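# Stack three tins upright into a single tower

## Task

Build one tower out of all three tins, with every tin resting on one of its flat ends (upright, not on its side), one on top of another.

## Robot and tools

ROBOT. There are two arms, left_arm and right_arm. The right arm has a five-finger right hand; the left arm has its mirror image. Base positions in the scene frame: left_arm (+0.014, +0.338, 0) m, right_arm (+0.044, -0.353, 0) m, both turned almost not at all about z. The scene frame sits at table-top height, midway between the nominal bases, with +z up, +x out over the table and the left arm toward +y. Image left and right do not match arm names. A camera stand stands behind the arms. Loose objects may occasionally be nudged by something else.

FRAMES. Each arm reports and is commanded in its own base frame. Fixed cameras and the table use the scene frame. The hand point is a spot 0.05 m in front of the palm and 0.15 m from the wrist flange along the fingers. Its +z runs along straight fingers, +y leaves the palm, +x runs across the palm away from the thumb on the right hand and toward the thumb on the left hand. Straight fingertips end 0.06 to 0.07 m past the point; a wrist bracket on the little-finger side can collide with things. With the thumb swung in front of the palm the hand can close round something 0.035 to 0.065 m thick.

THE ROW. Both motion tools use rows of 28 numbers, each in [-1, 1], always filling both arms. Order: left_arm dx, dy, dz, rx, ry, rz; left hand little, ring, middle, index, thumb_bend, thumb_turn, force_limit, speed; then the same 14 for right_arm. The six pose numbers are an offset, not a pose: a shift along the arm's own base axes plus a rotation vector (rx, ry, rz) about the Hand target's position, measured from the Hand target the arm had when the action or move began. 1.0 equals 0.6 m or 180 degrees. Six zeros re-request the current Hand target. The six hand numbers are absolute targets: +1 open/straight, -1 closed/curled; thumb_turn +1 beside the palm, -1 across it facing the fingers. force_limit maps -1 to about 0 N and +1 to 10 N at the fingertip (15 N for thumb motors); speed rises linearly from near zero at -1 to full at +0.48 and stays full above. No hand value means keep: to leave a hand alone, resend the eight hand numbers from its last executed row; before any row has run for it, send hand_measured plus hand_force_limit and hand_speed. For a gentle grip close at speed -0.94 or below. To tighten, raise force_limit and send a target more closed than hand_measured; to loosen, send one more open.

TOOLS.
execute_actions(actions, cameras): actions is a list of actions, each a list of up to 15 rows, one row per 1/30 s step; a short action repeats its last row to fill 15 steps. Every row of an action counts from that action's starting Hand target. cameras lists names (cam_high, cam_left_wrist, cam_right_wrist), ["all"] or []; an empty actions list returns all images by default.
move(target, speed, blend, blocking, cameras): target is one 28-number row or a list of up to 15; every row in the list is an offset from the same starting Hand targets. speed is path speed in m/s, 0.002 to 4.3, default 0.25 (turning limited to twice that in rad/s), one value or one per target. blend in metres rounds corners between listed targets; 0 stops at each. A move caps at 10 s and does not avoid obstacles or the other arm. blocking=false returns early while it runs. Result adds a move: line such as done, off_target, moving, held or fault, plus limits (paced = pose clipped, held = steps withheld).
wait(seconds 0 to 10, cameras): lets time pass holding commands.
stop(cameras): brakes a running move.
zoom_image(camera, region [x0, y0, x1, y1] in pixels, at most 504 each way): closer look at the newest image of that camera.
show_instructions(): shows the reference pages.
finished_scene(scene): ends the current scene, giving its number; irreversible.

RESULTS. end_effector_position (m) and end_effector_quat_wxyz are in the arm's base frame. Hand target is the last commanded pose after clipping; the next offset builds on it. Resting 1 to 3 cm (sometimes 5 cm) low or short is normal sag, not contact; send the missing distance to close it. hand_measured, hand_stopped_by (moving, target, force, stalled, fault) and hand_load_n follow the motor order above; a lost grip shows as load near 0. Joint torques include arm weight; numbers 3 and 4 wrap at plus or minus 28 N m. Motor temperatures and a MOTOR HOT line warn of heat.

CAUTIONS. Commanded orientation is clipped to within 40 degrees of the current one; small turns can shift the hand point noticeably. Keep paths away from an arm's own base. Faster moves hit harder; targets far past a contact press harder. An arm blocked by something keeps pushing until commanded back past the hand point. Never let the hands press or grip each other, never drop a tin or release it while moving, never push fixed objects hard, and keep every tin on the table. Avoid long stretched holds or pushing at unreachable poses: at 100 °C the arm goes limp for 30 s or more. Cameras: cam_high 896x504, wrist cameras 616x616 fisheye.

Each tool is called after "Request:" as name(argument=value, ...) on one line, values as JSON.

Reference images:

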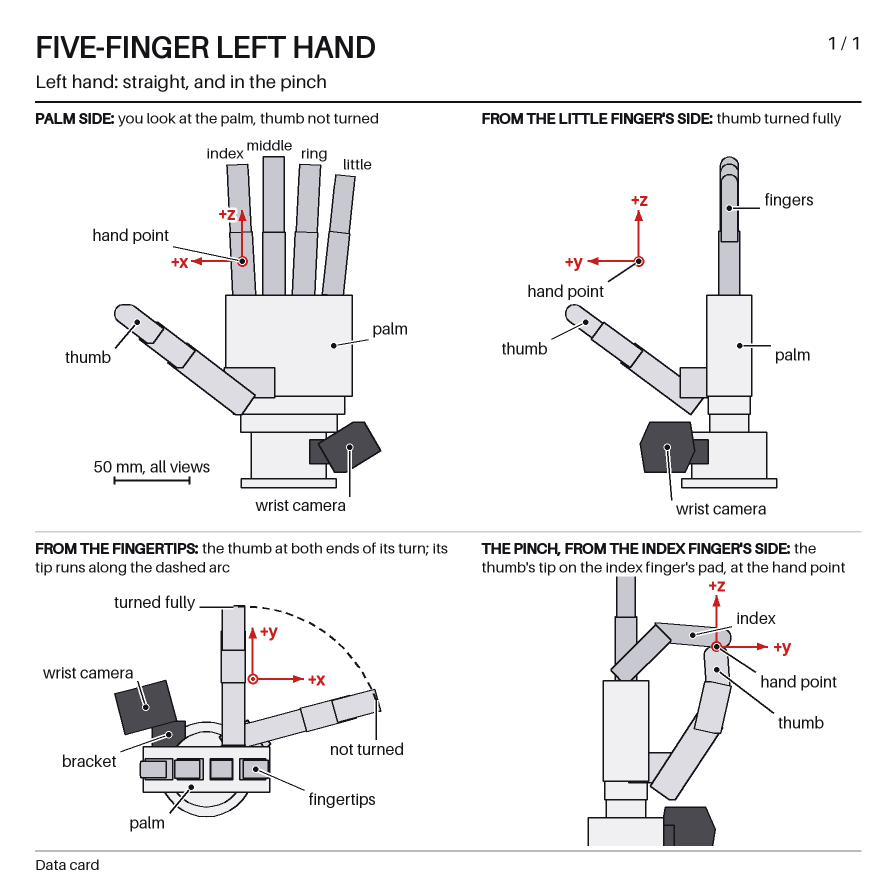

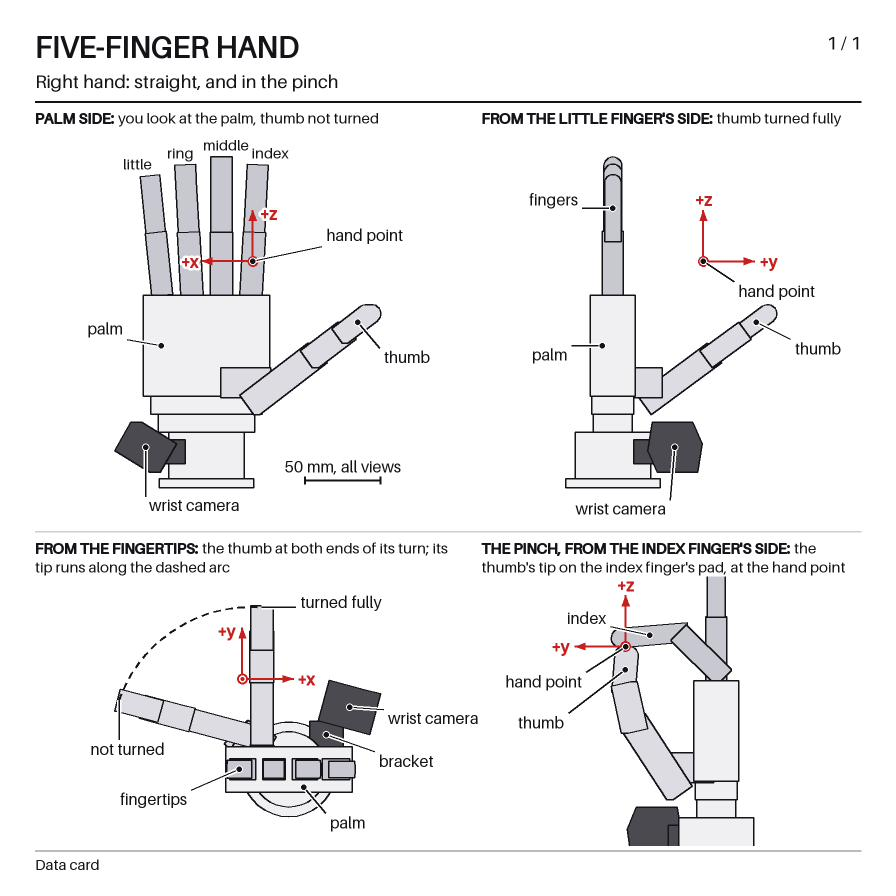

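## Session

Request:
execute_actions(actions=[])

Scene clock: 0.00 s.
left_arm: end_effector_position=(+0.4021, -0.1792, +0.3078) hand_measured=(+1.000, +1.000, +1.000, +1.000, +1.000, +1.000) hand_load_n=(+0.0, +0.0, +0.0, +0.0, +0.0, +0.0) hand_stopped_by=(target, target, target, target, target, target) hand_force_limit=0.00 hand_speed=-0.80 end_effector_quat_wxyz=(+0.548, +0.338, +0.613, -0.457) | right_arm: end_effector_position=(+0.6403, +0.3191, +0.2045) hand_measured=(+1.000, +1.000, +1.000, +1.000, +1.000, +1.000) hand_load_n=(+0.0, +0.0, +0.0, +0.0, +0.0, +0.0) hand_stopped_by=(target, target, target, target, target, target) hand_force_limit=0.00 hand_speed=-0.80 end_effector_quat_wxyz=(+0.587, -0.228, +0.773, -0.075)
Joint positions: left_arm=[-0.058 0.93 0.577 0.398 1.141 1.338] | right_arm=[0.446 1.685 1.081 0.288 0.272 1.245]
Joint velocities: within noise
Joint torques (N m): no reading
Motor temperatures (°C): left_arm=[25 25 26 25 21 25] | right_arm=[24 23 26 24 26 25]
Heat: left arm: hottest elbow 26 °C; right arm: hottest elbow 26 °C.
Hand target: left_arm +0.4063, -0.1795, +0.3248; +0.558, +0.345, +0.604, -0.452 | right_arm +0.6467, +0.3221, +0.2172; +0.597, -0.224, +0.767, -0.073

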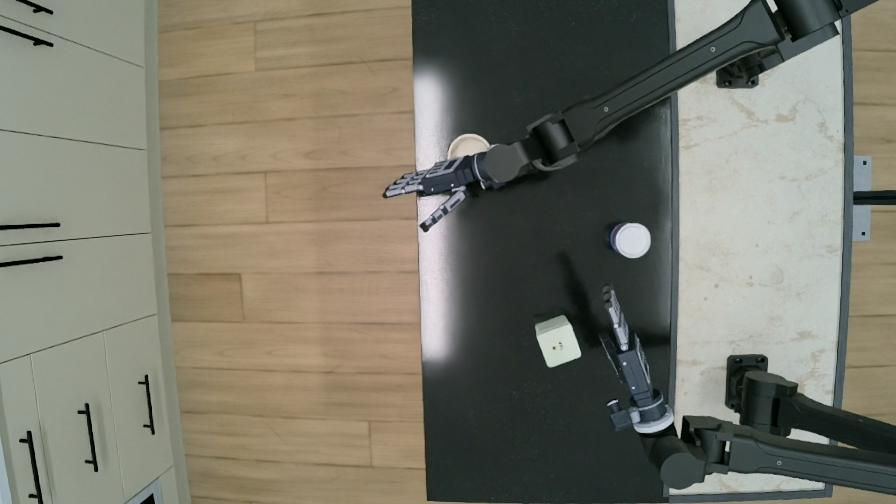

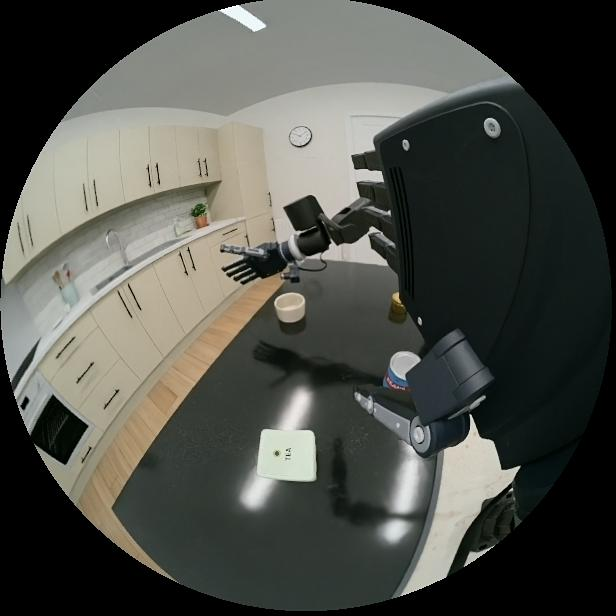

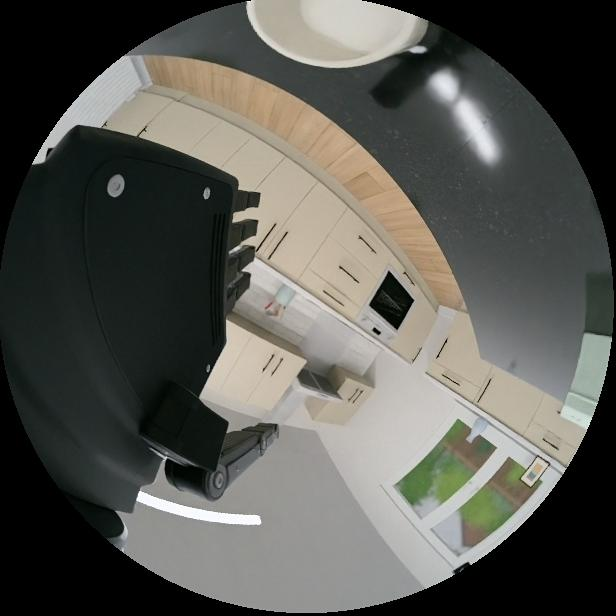

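Request:
zoom_image(camera="cam_left_wrist", region=[220, 240, 440, 500])

Request:
zoom_image(camera="cam_high", region=[420, 110, 680, 390])

Scaled by 1.938 from the camera's 616x616 image, which has a finer 880x880 frame.

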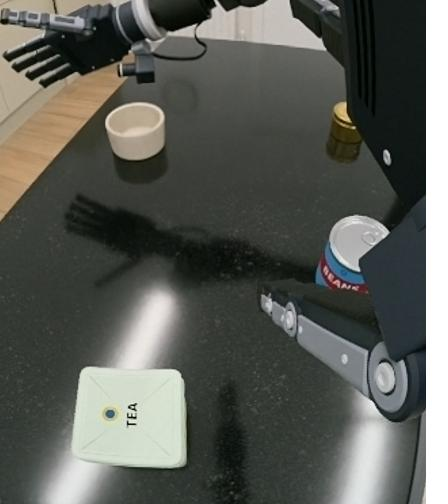

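Scaled by 1.800.

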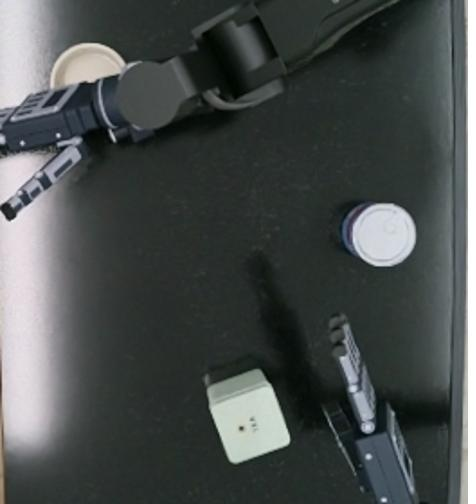

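Request:
move(target=[[-0.05,0.1,0.1,0,0,0,1,1,1,1,1,1,0,-0.2,-0.05,0,0.18,0,0,0,1,1,1,1,1,1,0,-0.2],[-0.177,0.3,0.042,-0.1208,0.4866,0.3397,1,1,1,1,1,1,0,-0.2,-0.578,-0.453,0.16,-0.3306,0.1145,0.144,1,1,1,1,1,1,0,-0.2]], speed=0.3, blend=[0.05,0], cameras=["all"])

Scene clock: 25.30 s.
left_arm: end_effector_position=(+0.2927, -0.0036, +0.3269) hand_measured=(+1.000, +1.000, +1.000, +1.000, +1.000, +1.000) hand_load_n=(+0.0, +0.0, +0.0, +0.0, +0.0, +0.0) hand_stopped_by=(target, target, target, target, target, target) hand_force_limit=0.00 hand_speed=-0.20 end_effector_quat_wxyz=(+0.175, -0.462, +0.805, -0.329) | right_arm: end_effector_position=(+0.3037, +0.0530, +0.3171) hand_measured=(+1.000, +1.000, +1.000, +1.000, +1.000, +1.000) hand_load_n=(+0.0, +0.0, +0.0, +0.0, +0.0, -0.5) hand_stopped_by=(target, target, target, target, target, target) hand_force_limit=0.00 hand_speed=-0.20 end_effector_quat_wxyz=(-0.277, +0.651, -0.652, +0.274)
Joint positions: left_arm=[0.305 0.892 1.165 -1.289 0.554 0.672] | right_arm=[0.105 0.743 1.036 -1.067 0.072 0.077]
Joint torques (N m): left_arm=[0.62 -1.96 11.04 1.1 0.36 -0.18] | right_arm=[-0.79 -3.25 8.47 1.01 -0.24 -0.1]
Heat: left arm: hottest elbow 29 °C; right arm: hottest elbow 28 °C.
Hand target: left_arm +0.3001, +0.0005, +0.3500; +0.192, -0.462, +0.800, -0.332 | right_arm +0.2998, +0.0503, +0.3131; -0.271, +0.654, -0.653, +0.271
Off the commanded pose: left_arm 0.025 m, 2 deg | right_arm 0.006 m, 1 deg.
move: off_target (left_arm)

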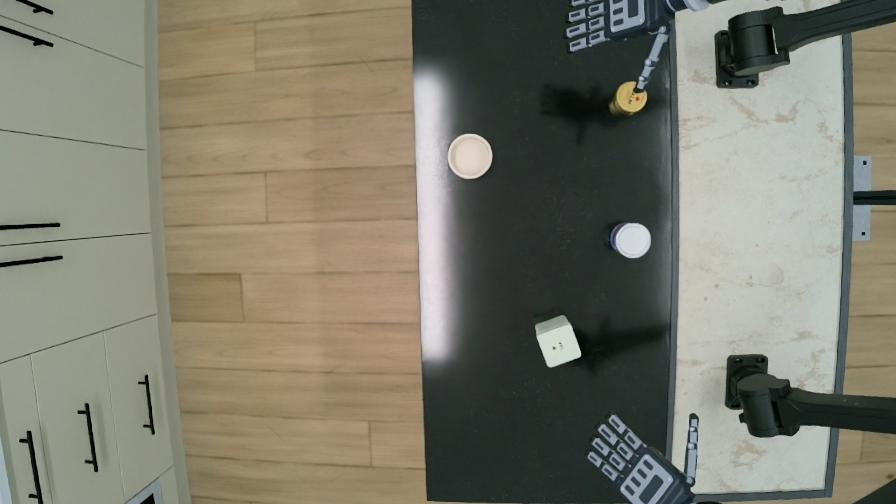

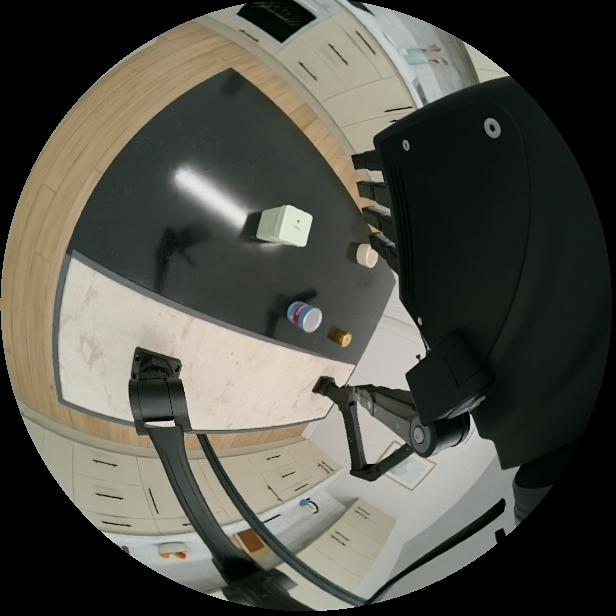

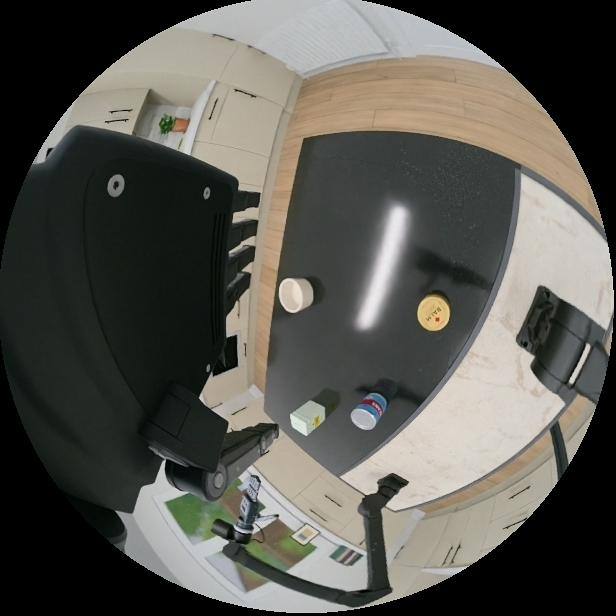

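Request:
zoom_image(camera="cam_high", region=[590, 60, 680, 150])

Request:
zoom_image(camera="cam_high", region=[580, 190, 680, 290])

Request:
zoom_image(camera="cam_high", region=[510, 290, 610, 390])

Request:
zoom_image(camera="cam_left_wrist", region=[220, 180, 400, 360])

Request:
zoom_image(camera="cam_right_wrist", region=[270, 270, 460, 460])

Scaled by 5.600.

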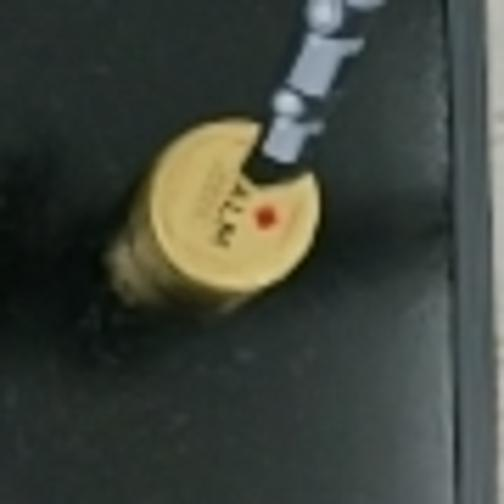

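Scaled by 5.040.

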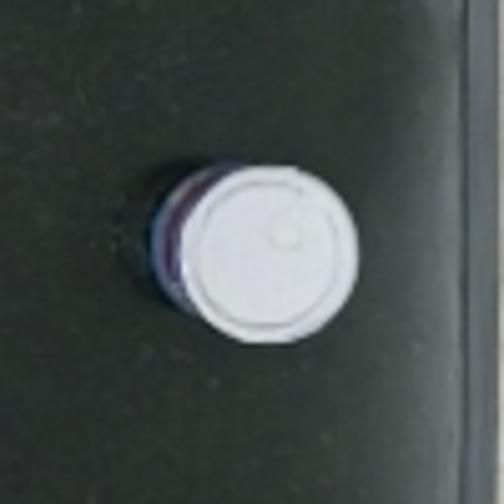

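Scaled by 5.040.

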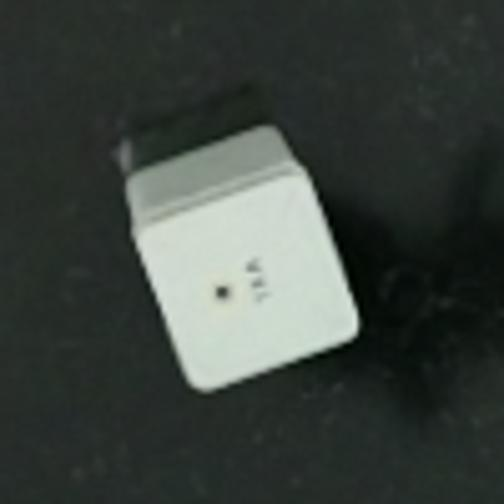

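Scaled by 2.800 from the camera's 616x616 image, which has a finer 880x880 frame.

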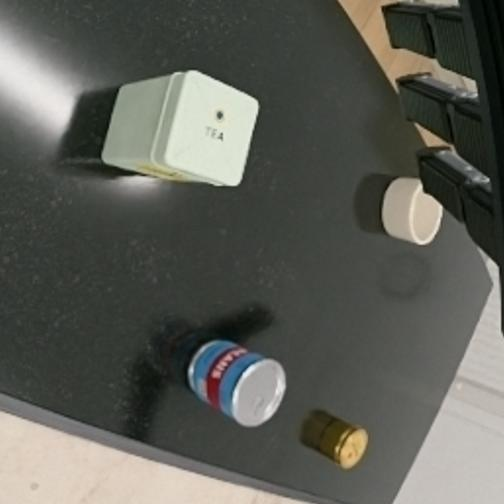

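Scaled by 2.653 from the camera's 616x616 image, which has a finer 880x880 frame.

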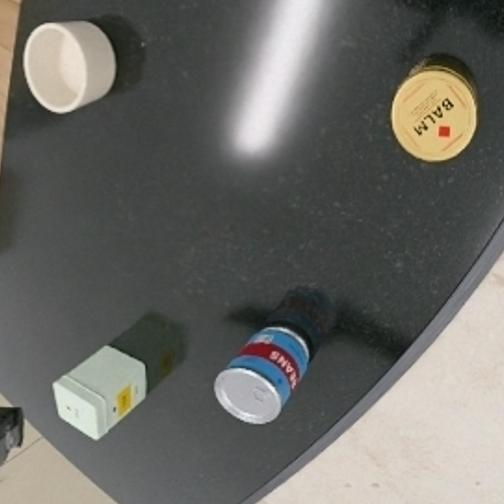

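Request:
move(target=[[0,0,0,0,0,0,1,1,1,1,1,-1,0,0,0,0,0,0,0,0,1,1,1,1,1,-1,0,0],[0.2265,-0.1925,-0.183,0,0,0.2778,1,1,1,1,1,-1,0,0,-0.095,0.037,-0.255,0,0,0.0778,1,1,1,1,1,-1,0,0]], speed=0.25, cameras=["all"])

Scene clock: 108.47 s.
left_arm: end_effector_position=(+0.4231, -0.1092, +0.2209) hand_measured=(+1.000, +1.000, +1.000, +1.000, +1.000, -1.000) hand_load_n=(+0.0, +0.0, +0.0, +0.0, +0.0, +0.0) hand_stopped_by=(target, target, target, target, target, target) hand_force_limit=0.00 hand_speed=0.00 end_effector_quat_wxyz=(-0.308, +0.757, -0.541, +0.199) | right_arm: end_effector_position=(+0.2406, +0.0698, +0.1586) hand_measured=(+1.000, +1.000, +1.000, +1.000, +1.000, -1.000) hand_load_n=(+0.0, +0.0, +0.0, +0.0, +0.0, +0.0) hand_stopped_by=(target, target, target, target, target, target) hand_force_limit=0.00 hand_speed=0.00 end_effector_quat_wxyz=(-0.293, +0.726, -0.578, +0.230)
Joint positions: left_arm=[-0.334 1.147 1.047 -0.854 -0.463 -0.515] | right_arm=[0.117 0.524 0.564 -0.852 -0.08 -0.076]
Joint torques (N m): left_arm=[-0.21 -7.3 9.88 1.99 -0.53 -0.17] | right_arm=[0.32 -1.26 8.7 2.04 -0.37 -0.12]
Motor temperatures (°C): left_arm=[25 25 36 25 22 25] | right_arm=[24 23 30 24 26 25]
Heat: left arm: hottest elbow 36 °C; right arm: hottest elbow 30 °C.
Hand target: left_arm +0.4361, -0.1150, +0.2404; -0.314, +0.757, -0.530, +0.219 | right_arm +0.2429, +0.0725, +0.1601; -0.302, +0.728, -0.568, +0.236
Off the commanded pose: left_arm 0.024 m, 3 deg | right_arm 0.004 m, 2 deg.
move: off_target (left_arm)

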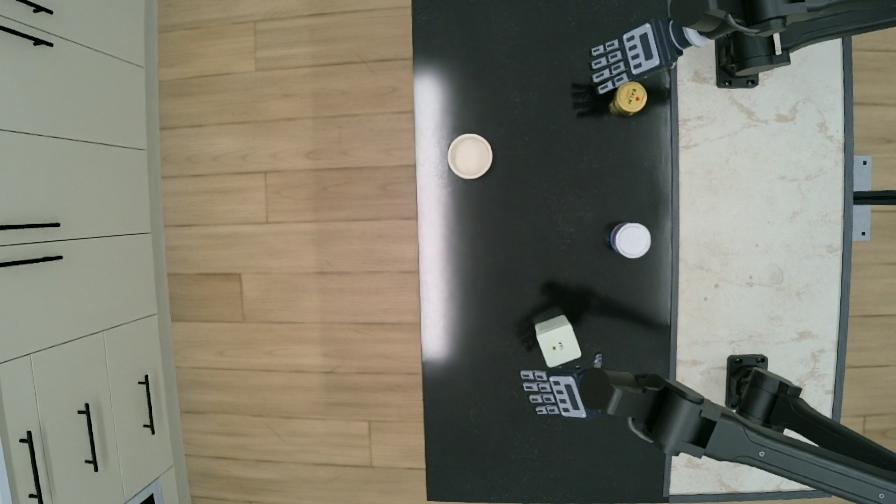

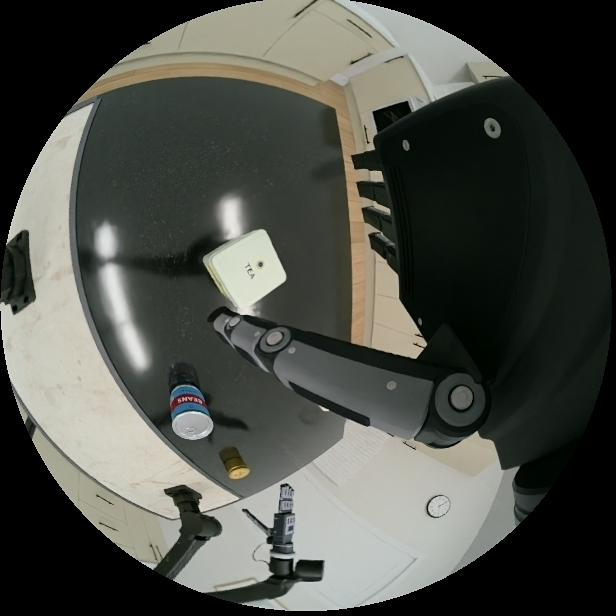

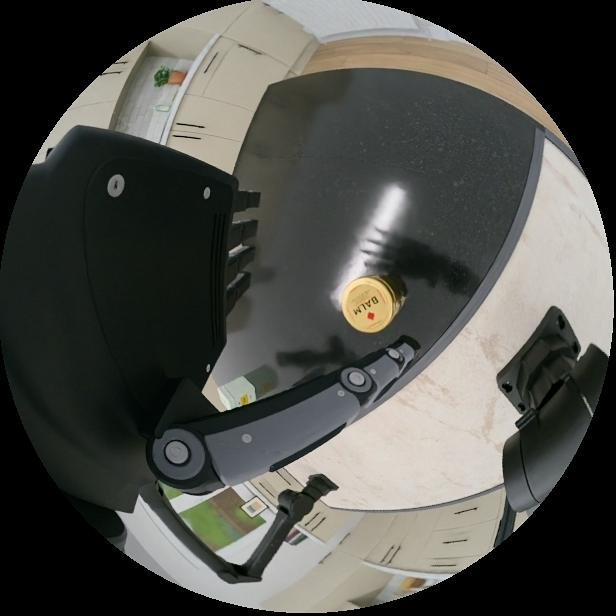

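Request:
zoom_image(camera="cam_high", region=[570, 20, 690, 140])

Request:
zoom_image(camera="cam_high", region=[500, 310, 620, 430])

Request:
zoom_image(camera="cam_right_wrist", region=[200, 180, 450, 430])

Request:
zoom_image(camera="cam_left_wrist", region=[180, 180, 430, 430])

Scaled by 4.200.

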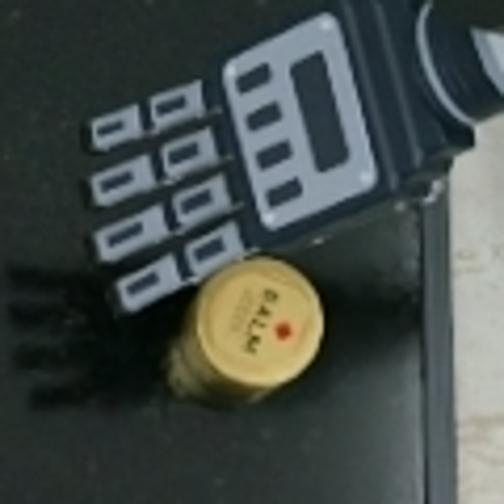

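Scaled by 4.200.

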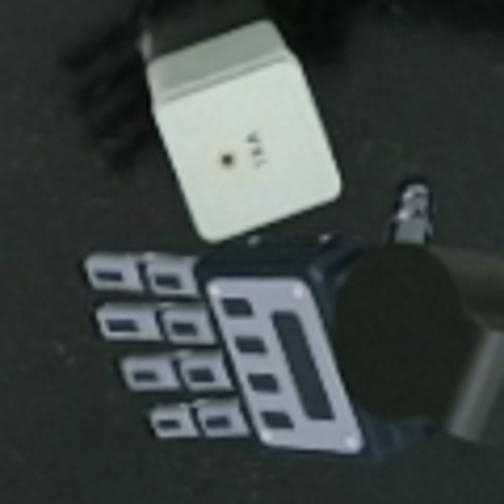

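Scaled by 2.016 from the camera's 616x616 image, which has a finer 880x880 frame.

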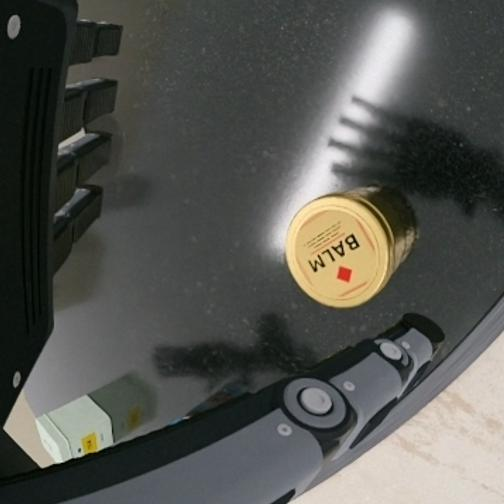

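Scaled by 2.016 from the camera's 616x616 image, which has a finer 880x880 frame.

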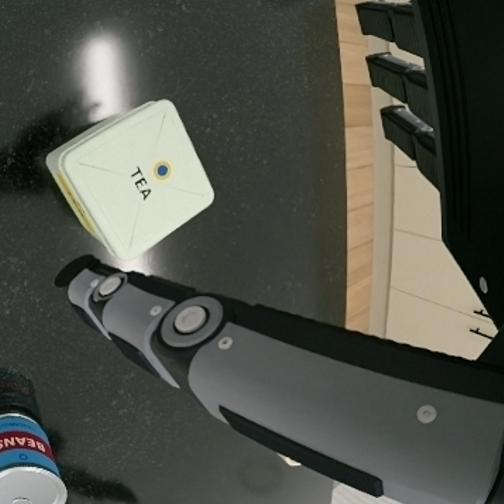

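Request:
move(target=[0.0065,-0.0317,-0.1257,0,0,0,1,1,1,1,1,-1,0,0,-0.0065,0.0275,-0.1335,0,0,0,1,1,1,1,1,-1,0,0], speed=0.12, cameras=["all"])

Request:
zoom_image(camera="cam_high", region=[570, 20, 690, 140])

Request:
zoom_image(camera="cam_high", region=[500, 300, 620, 420])

Scene clock: 176.20 s.
left_arm: end_effector_position=(+0.4349, -0.1291, +0.1649) hand_measured=(+1.000, +1.000, +1.000, +1.000, +1.000, -1.000) hand_load_n=(+0.0, +0.0, +0.0, +0.0, +0.0, +0.0) hand_stopped_by=(target, target, target, target, target, target) hand_force_limit=0.00 hand_speed=0.00 end_effector_quat_wxyz=(-0.313, +0.756, -0.534, +0.212) | right_arm: end_effector_position=(+0.2366, +0.0865, +0.0816) hand_measured=(+1.000, +1.000, +1.000, +1.000, +1.000, -1.000) hand_load_n=(+0.0, +0.0, +0.0, +0.0, +0.0, +0.0) hand_stopped_by=(target, target, target, target, target, target) hand_force_limit=0.00 hand_speed=0.00 end_effector_quat_wxyz=(-0.298, +0.730, -0.568, +0.235)
Joint positions: left_arm=[-0.377 1.211 0.938 -0.671 -0.49 -0.556] | right_arm=[0.224 0.527 0.357 -0.622 -0.013 -0.019]
Joint torques (N m): left_arm=[-0.5 -7.53 7.23 2.47 -0.54 -0.17] | right_arm=[0.56 -0.03 8.65 2.18 0.08 0.15]
Heat: left arm: hottest elbow 36 °C; right arm: hottest elbow 31 °C.
Hand target: left_arm +0.4398, -0.1339, +0.1648; -0.314, +0.757, -0.530, +0.219 | right_arm +0.2391, +0.0890, +0.0801; -0.302, +0.728, -0.568, +0.236
Off the commanded pose: left_arm 0.007 m, 1 deg | right_arm 0.004 m, 0 deg.
move: done

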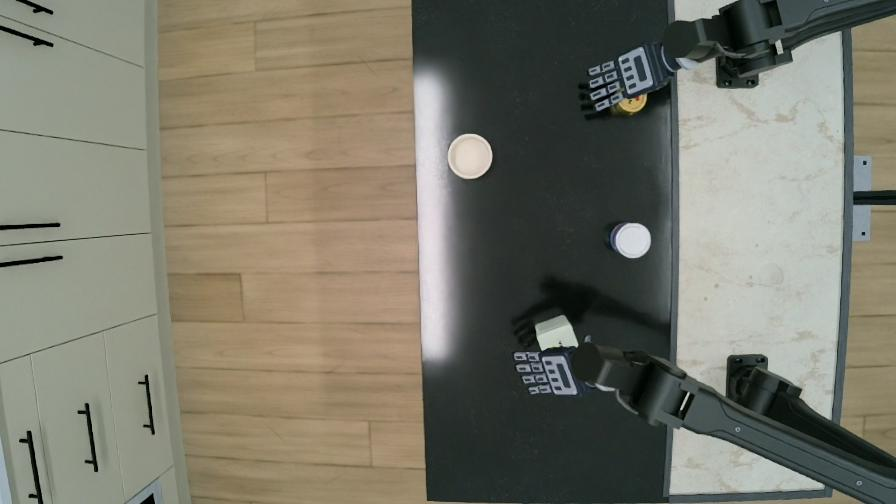

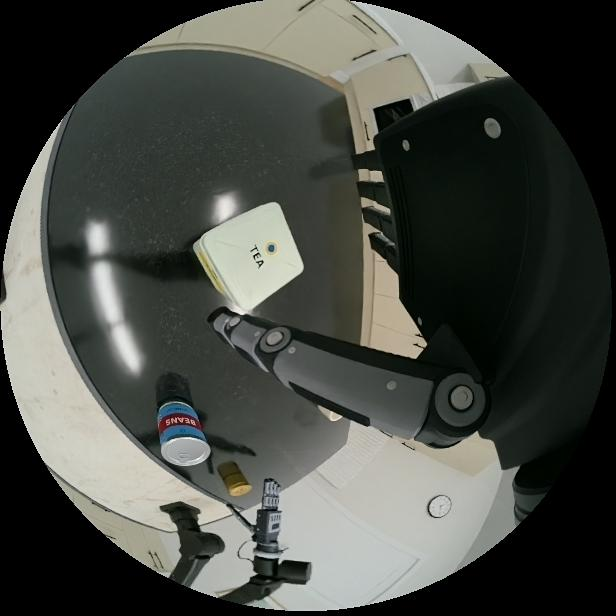

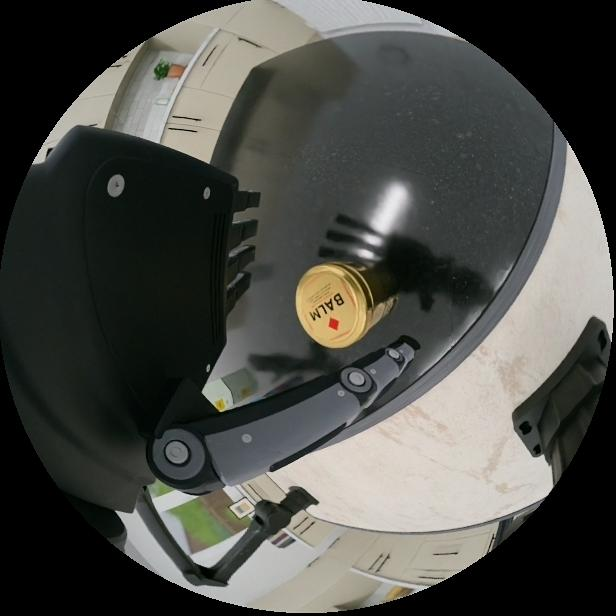

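Scaled by 4.200.

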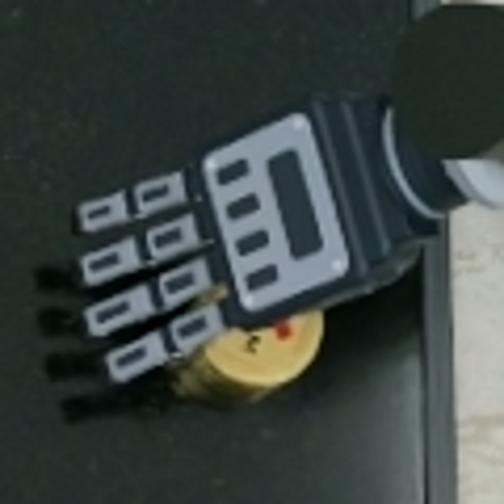

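Scaled by 4.200.

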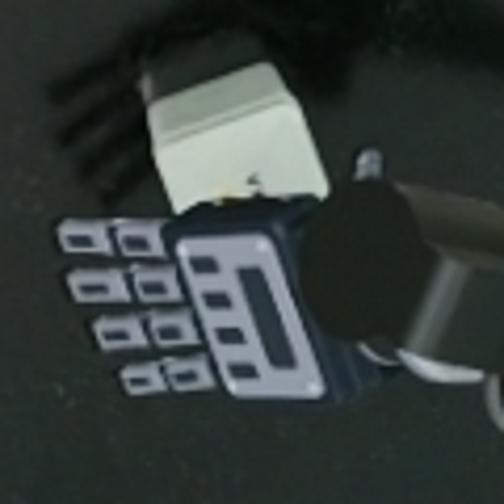

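Request:
zoom_image(camera="cam_left_wrist", region=[180, 190, 320, 330])

Request:
zoom_image(camera="cam_right_wrist", region=[200, 350, 280, 430])

Scaled by 3.600 from the camera's 616x616 image, which has a finer 880x880 frame.

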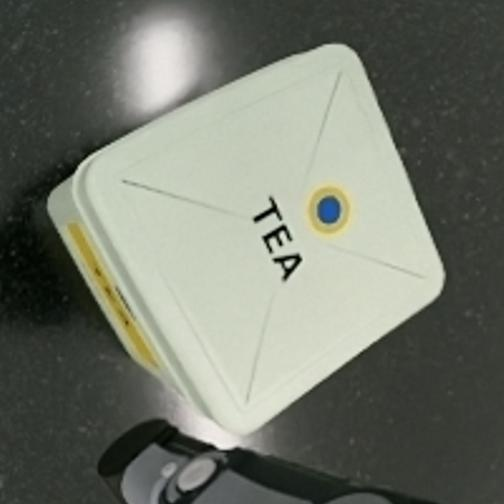

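Scaled by 6.300 from the camera's 616x616 image, which has a finer 880x880 frame.

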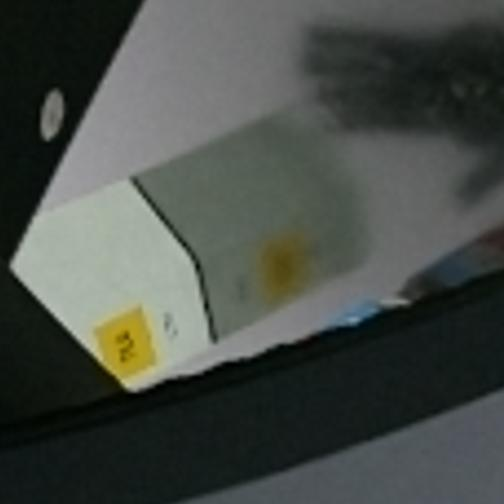

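Request:
move(target=[-0.0028,0.0078,-0.108,0,0,0,1,1,1,1,1,-1,0,0,0,0,-0.05,0,0,0,1,1,1,1,1,-1,0,0], speed=0.1, cameras=["all"])

Request:
zoom_image(camera="cam_high", region=[570, 40, 690, 160])

Request:
zoom_image(camera="cam_high", region=[500, 300, 620, 420])

Request:
zoom_image(camera="cam_left_wrist", region=[180, 170, 420, 410])

Request:
zoom_image(camera="cam_right_wrist", region=[200, 170, 440, 410])

Scene clock: 221.43 s.
left_arm: end_effector_position=(+0.4335, -0.1285, +0.1019) hand_measured=(+1.000, +1.000, +1.000, +1.000, +1.000, -1.000) hand_load_n=(+0.0, +0.0, +0.0, +0.0, +0.0, +0.0) hand_stopped_by=(target, target, target, target, target, target) hand_force_limit=0.00 hand_speed=0.00 end_effector_quat_wxyz=(-0.314, +0.756, -0.532, +0.215) | right_arm: end_effector_position=(+0.2379, +0.0869, +0.0530) hand_measured=(+1.000, +1.000, +1.000, +1.000, +1.000, -1.000) hand_load_n=(+0.0, +0.0, +0.0, +0.0, +0.0, +0.0) hand_stopped_by=(target, target, target, target, target, target) hand_force_limit=0.00 hand_speed=0.00 end_effector_quat_wxyz=(-0.299, +0.730, -0.568, +0.235)
Joint positions: left_arm=[-0.377 1.271 0.808 -0.473 -0.49 -0.557] | right_arm=[0.224 0.566 0.288 -0.511 -0.013 -0.018]
Joint torques (N m): left_arm=[0.44 -7.47 6.65 2.52 -0.29 -0.08] | right_arm=[0.03 0.03 8.25 2.07 0.06 0.1]
Heat: left arm: hottest elbow 32 °C; right arm: hottest elbow 31 °C.
Hand target: left_arm +0.4382, -0.1292, +0.1000; -0.314, +0.757, -0.530, +0.219 | right_arm +0.2390, +0.0890, +0.0501; -0.302, +0.728, -0.568, +0.236
Off the commanded pose: left_arm 0.005 m, 1 deg | right_arm 0.004 m, 0 deg.
move: done

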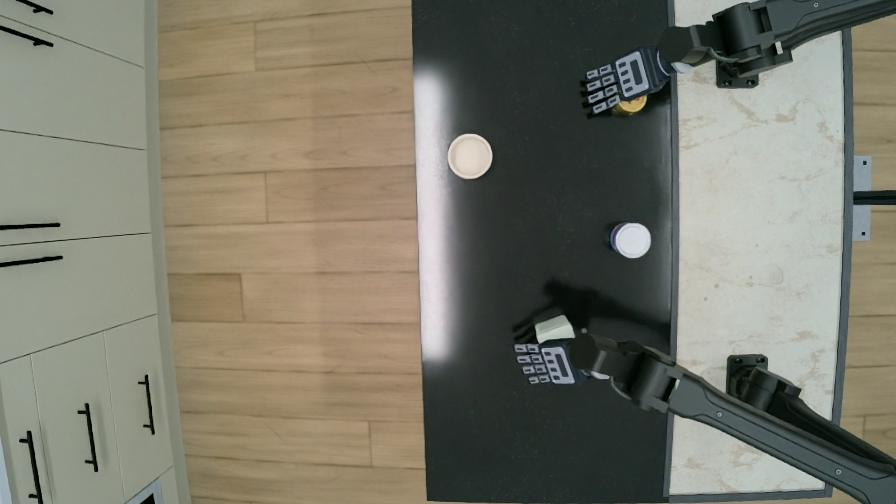

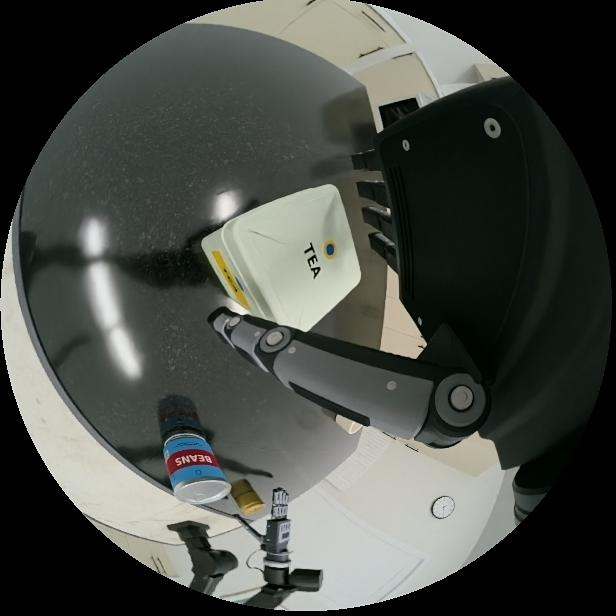

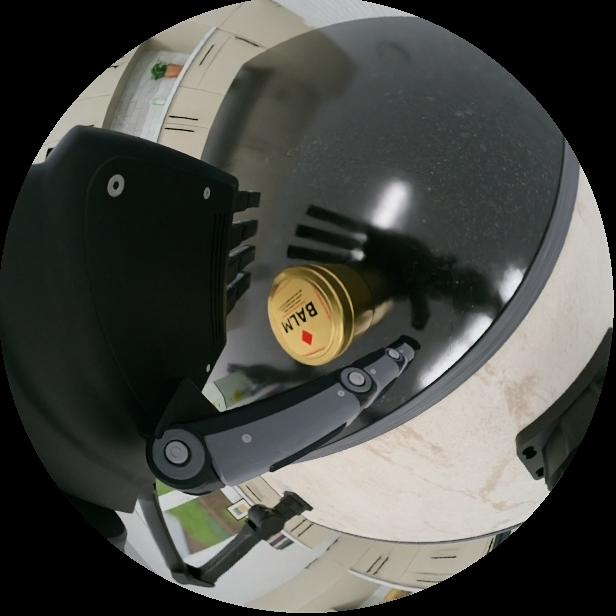

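Scaled by 4.200.

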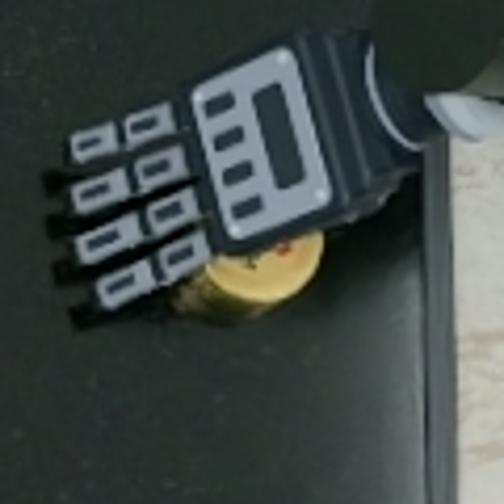

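Scaled by 4.200.

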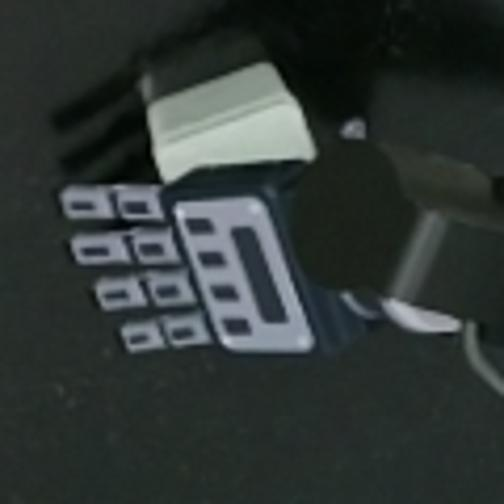

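Scaled by 2.100 from the camera's 616x616 image, which has a finer 880x880 frame.

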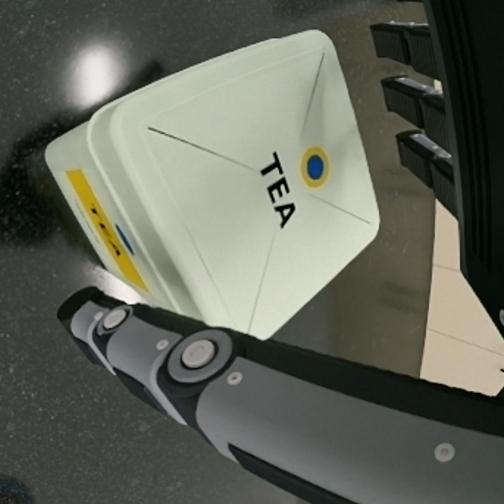

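Scaled by 2.100 from the camera's 616x616 image, which has a finer 880x880 frame.

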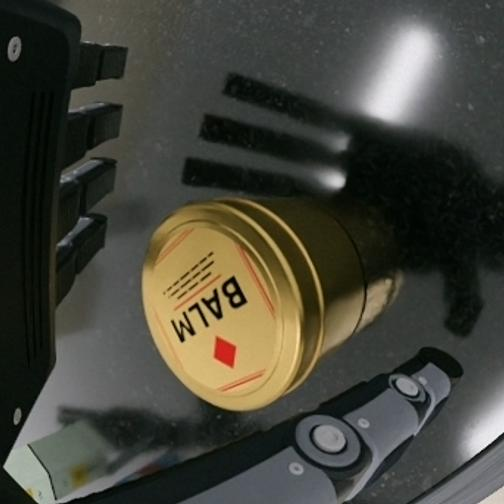

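Request:
move(target=[-0.0045,0.0125,-0.0233,0,0,0,1,1,1,1,1,-1,0,0,0,0,-0.0267,0,0,0,1,1,1,1,1,-1,0,0], speed=0.08, cameras=["all"])

Request:
zoom_image(camera="cam_high", region=[500, 300, 620, 420])

Request:
zoom_image(camera="cam_right_wrist", region=[200, 170, 440, 410])

Scene clock: 257.40 s.
left_arm: end_effector_position=(+0.4318, -0.1235, +0.0913) hand_measured=(+1.000, +1.000, +1.000, +1.000, +1.000, -1.000) hand_load_n=(+0.0, +0.0, +0.0, +0.0, +0.0, +0.0) hand_stopped_by=(target, target, target, target, target, target) hand_force_limit=0.00 hand_speed=0.00 end_effector_quat_wxyz=(-0.314, +0.757, -0.529, +0.221) | right_arm: end_effector_position=(+0.2382, +0.0869, +0.0368) hand_measured=(+1.000, +1.000, +1.000, +1.000, +1.000, -1.000) hand_load_n=(+0.0, +0.0, +0.0, -0.5, +0.0, +0.0) hand_stopped_by=(target, target, target, target, target, target) hand_force_limit=0.00 hand_speed=0.00 end_effector_quat_wxyz=(-0.299, +0.730, -0.568, +0.235)
Joint positions: left_arm=[-0.364 1.271 0.773 -0.424 -0.481 -0.551] | right_arm=[0.224 0.597 0.251 -0.443 -0.013 -0.018]
Joint torques (N m): left_arm=[0.73 -6.83 6.39 2.5 -0.25 0.01] | right_arm=[0.26 0.09 7.99 2.17 0.06 0.11]
Motor temperatures (°C): left_arm=[25 25 31 25 22 25] | right_arm=[24 23 31 24 26 25]
Heat: left arm: hottest elbow 31 °C; right arm: hottest elbow 31 °C.
Hand target: left_arm +0.4354, -0.1217, +0.0859; -0.314, +0.757, -0.530, +0.219 | right_arm +0.2389, +0.0890, +0.0339; -0.301, +0.728, -0.568, +0.236
Off the commanded pose: left_arm 0.007 m, 0 deg | right_arm 0.004 m, 0 deg.
move: done

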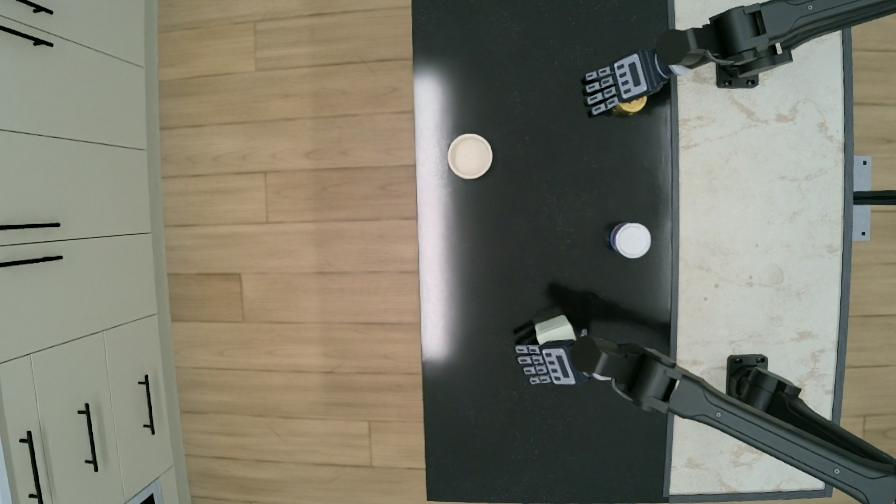

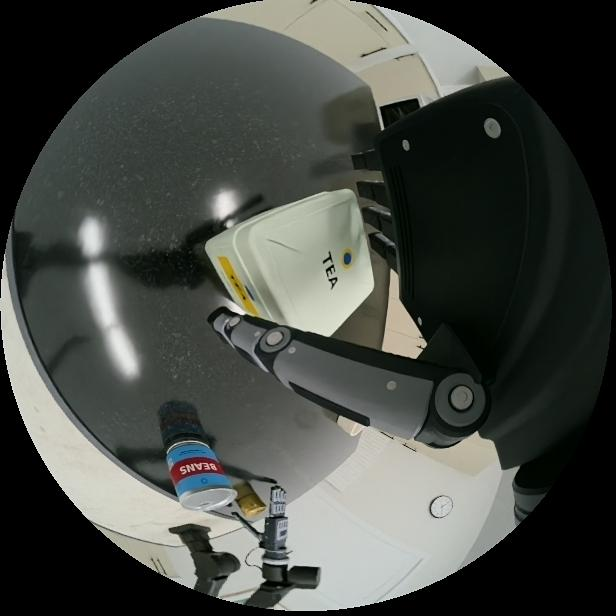

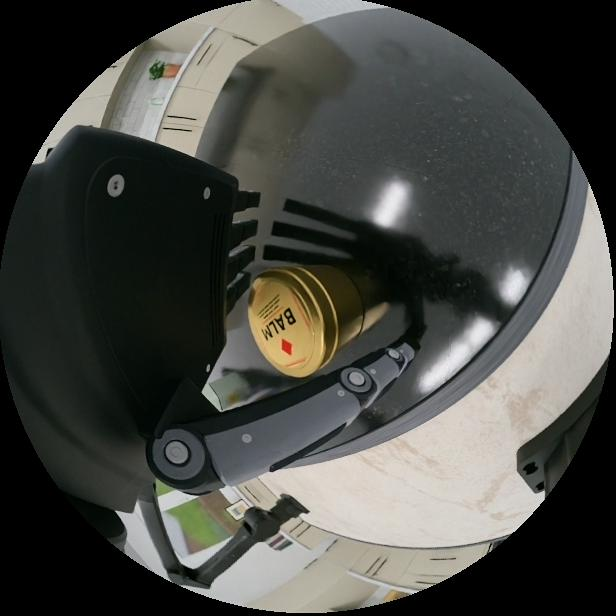

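Scaled by 4.200.

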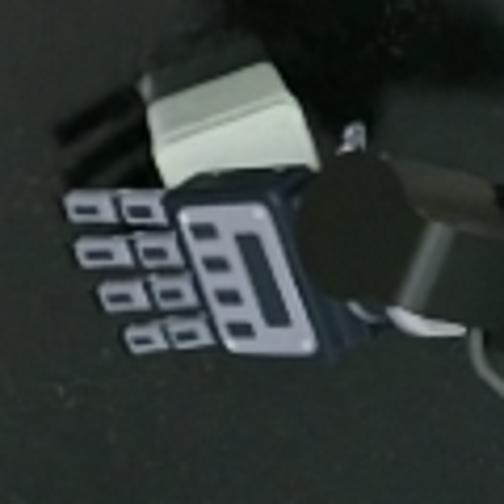

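Scaled by 2.100 from the camera's 616x616 image, which has a finer 880x880 frame.

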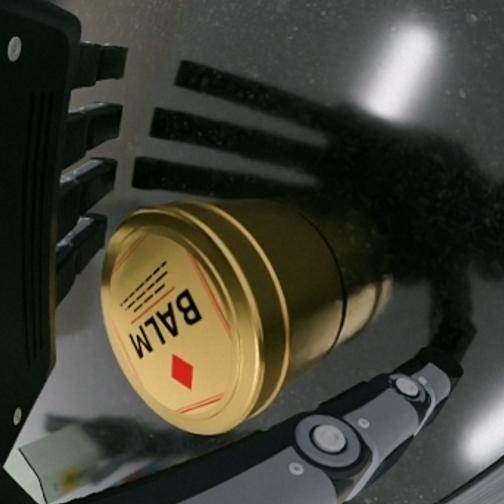

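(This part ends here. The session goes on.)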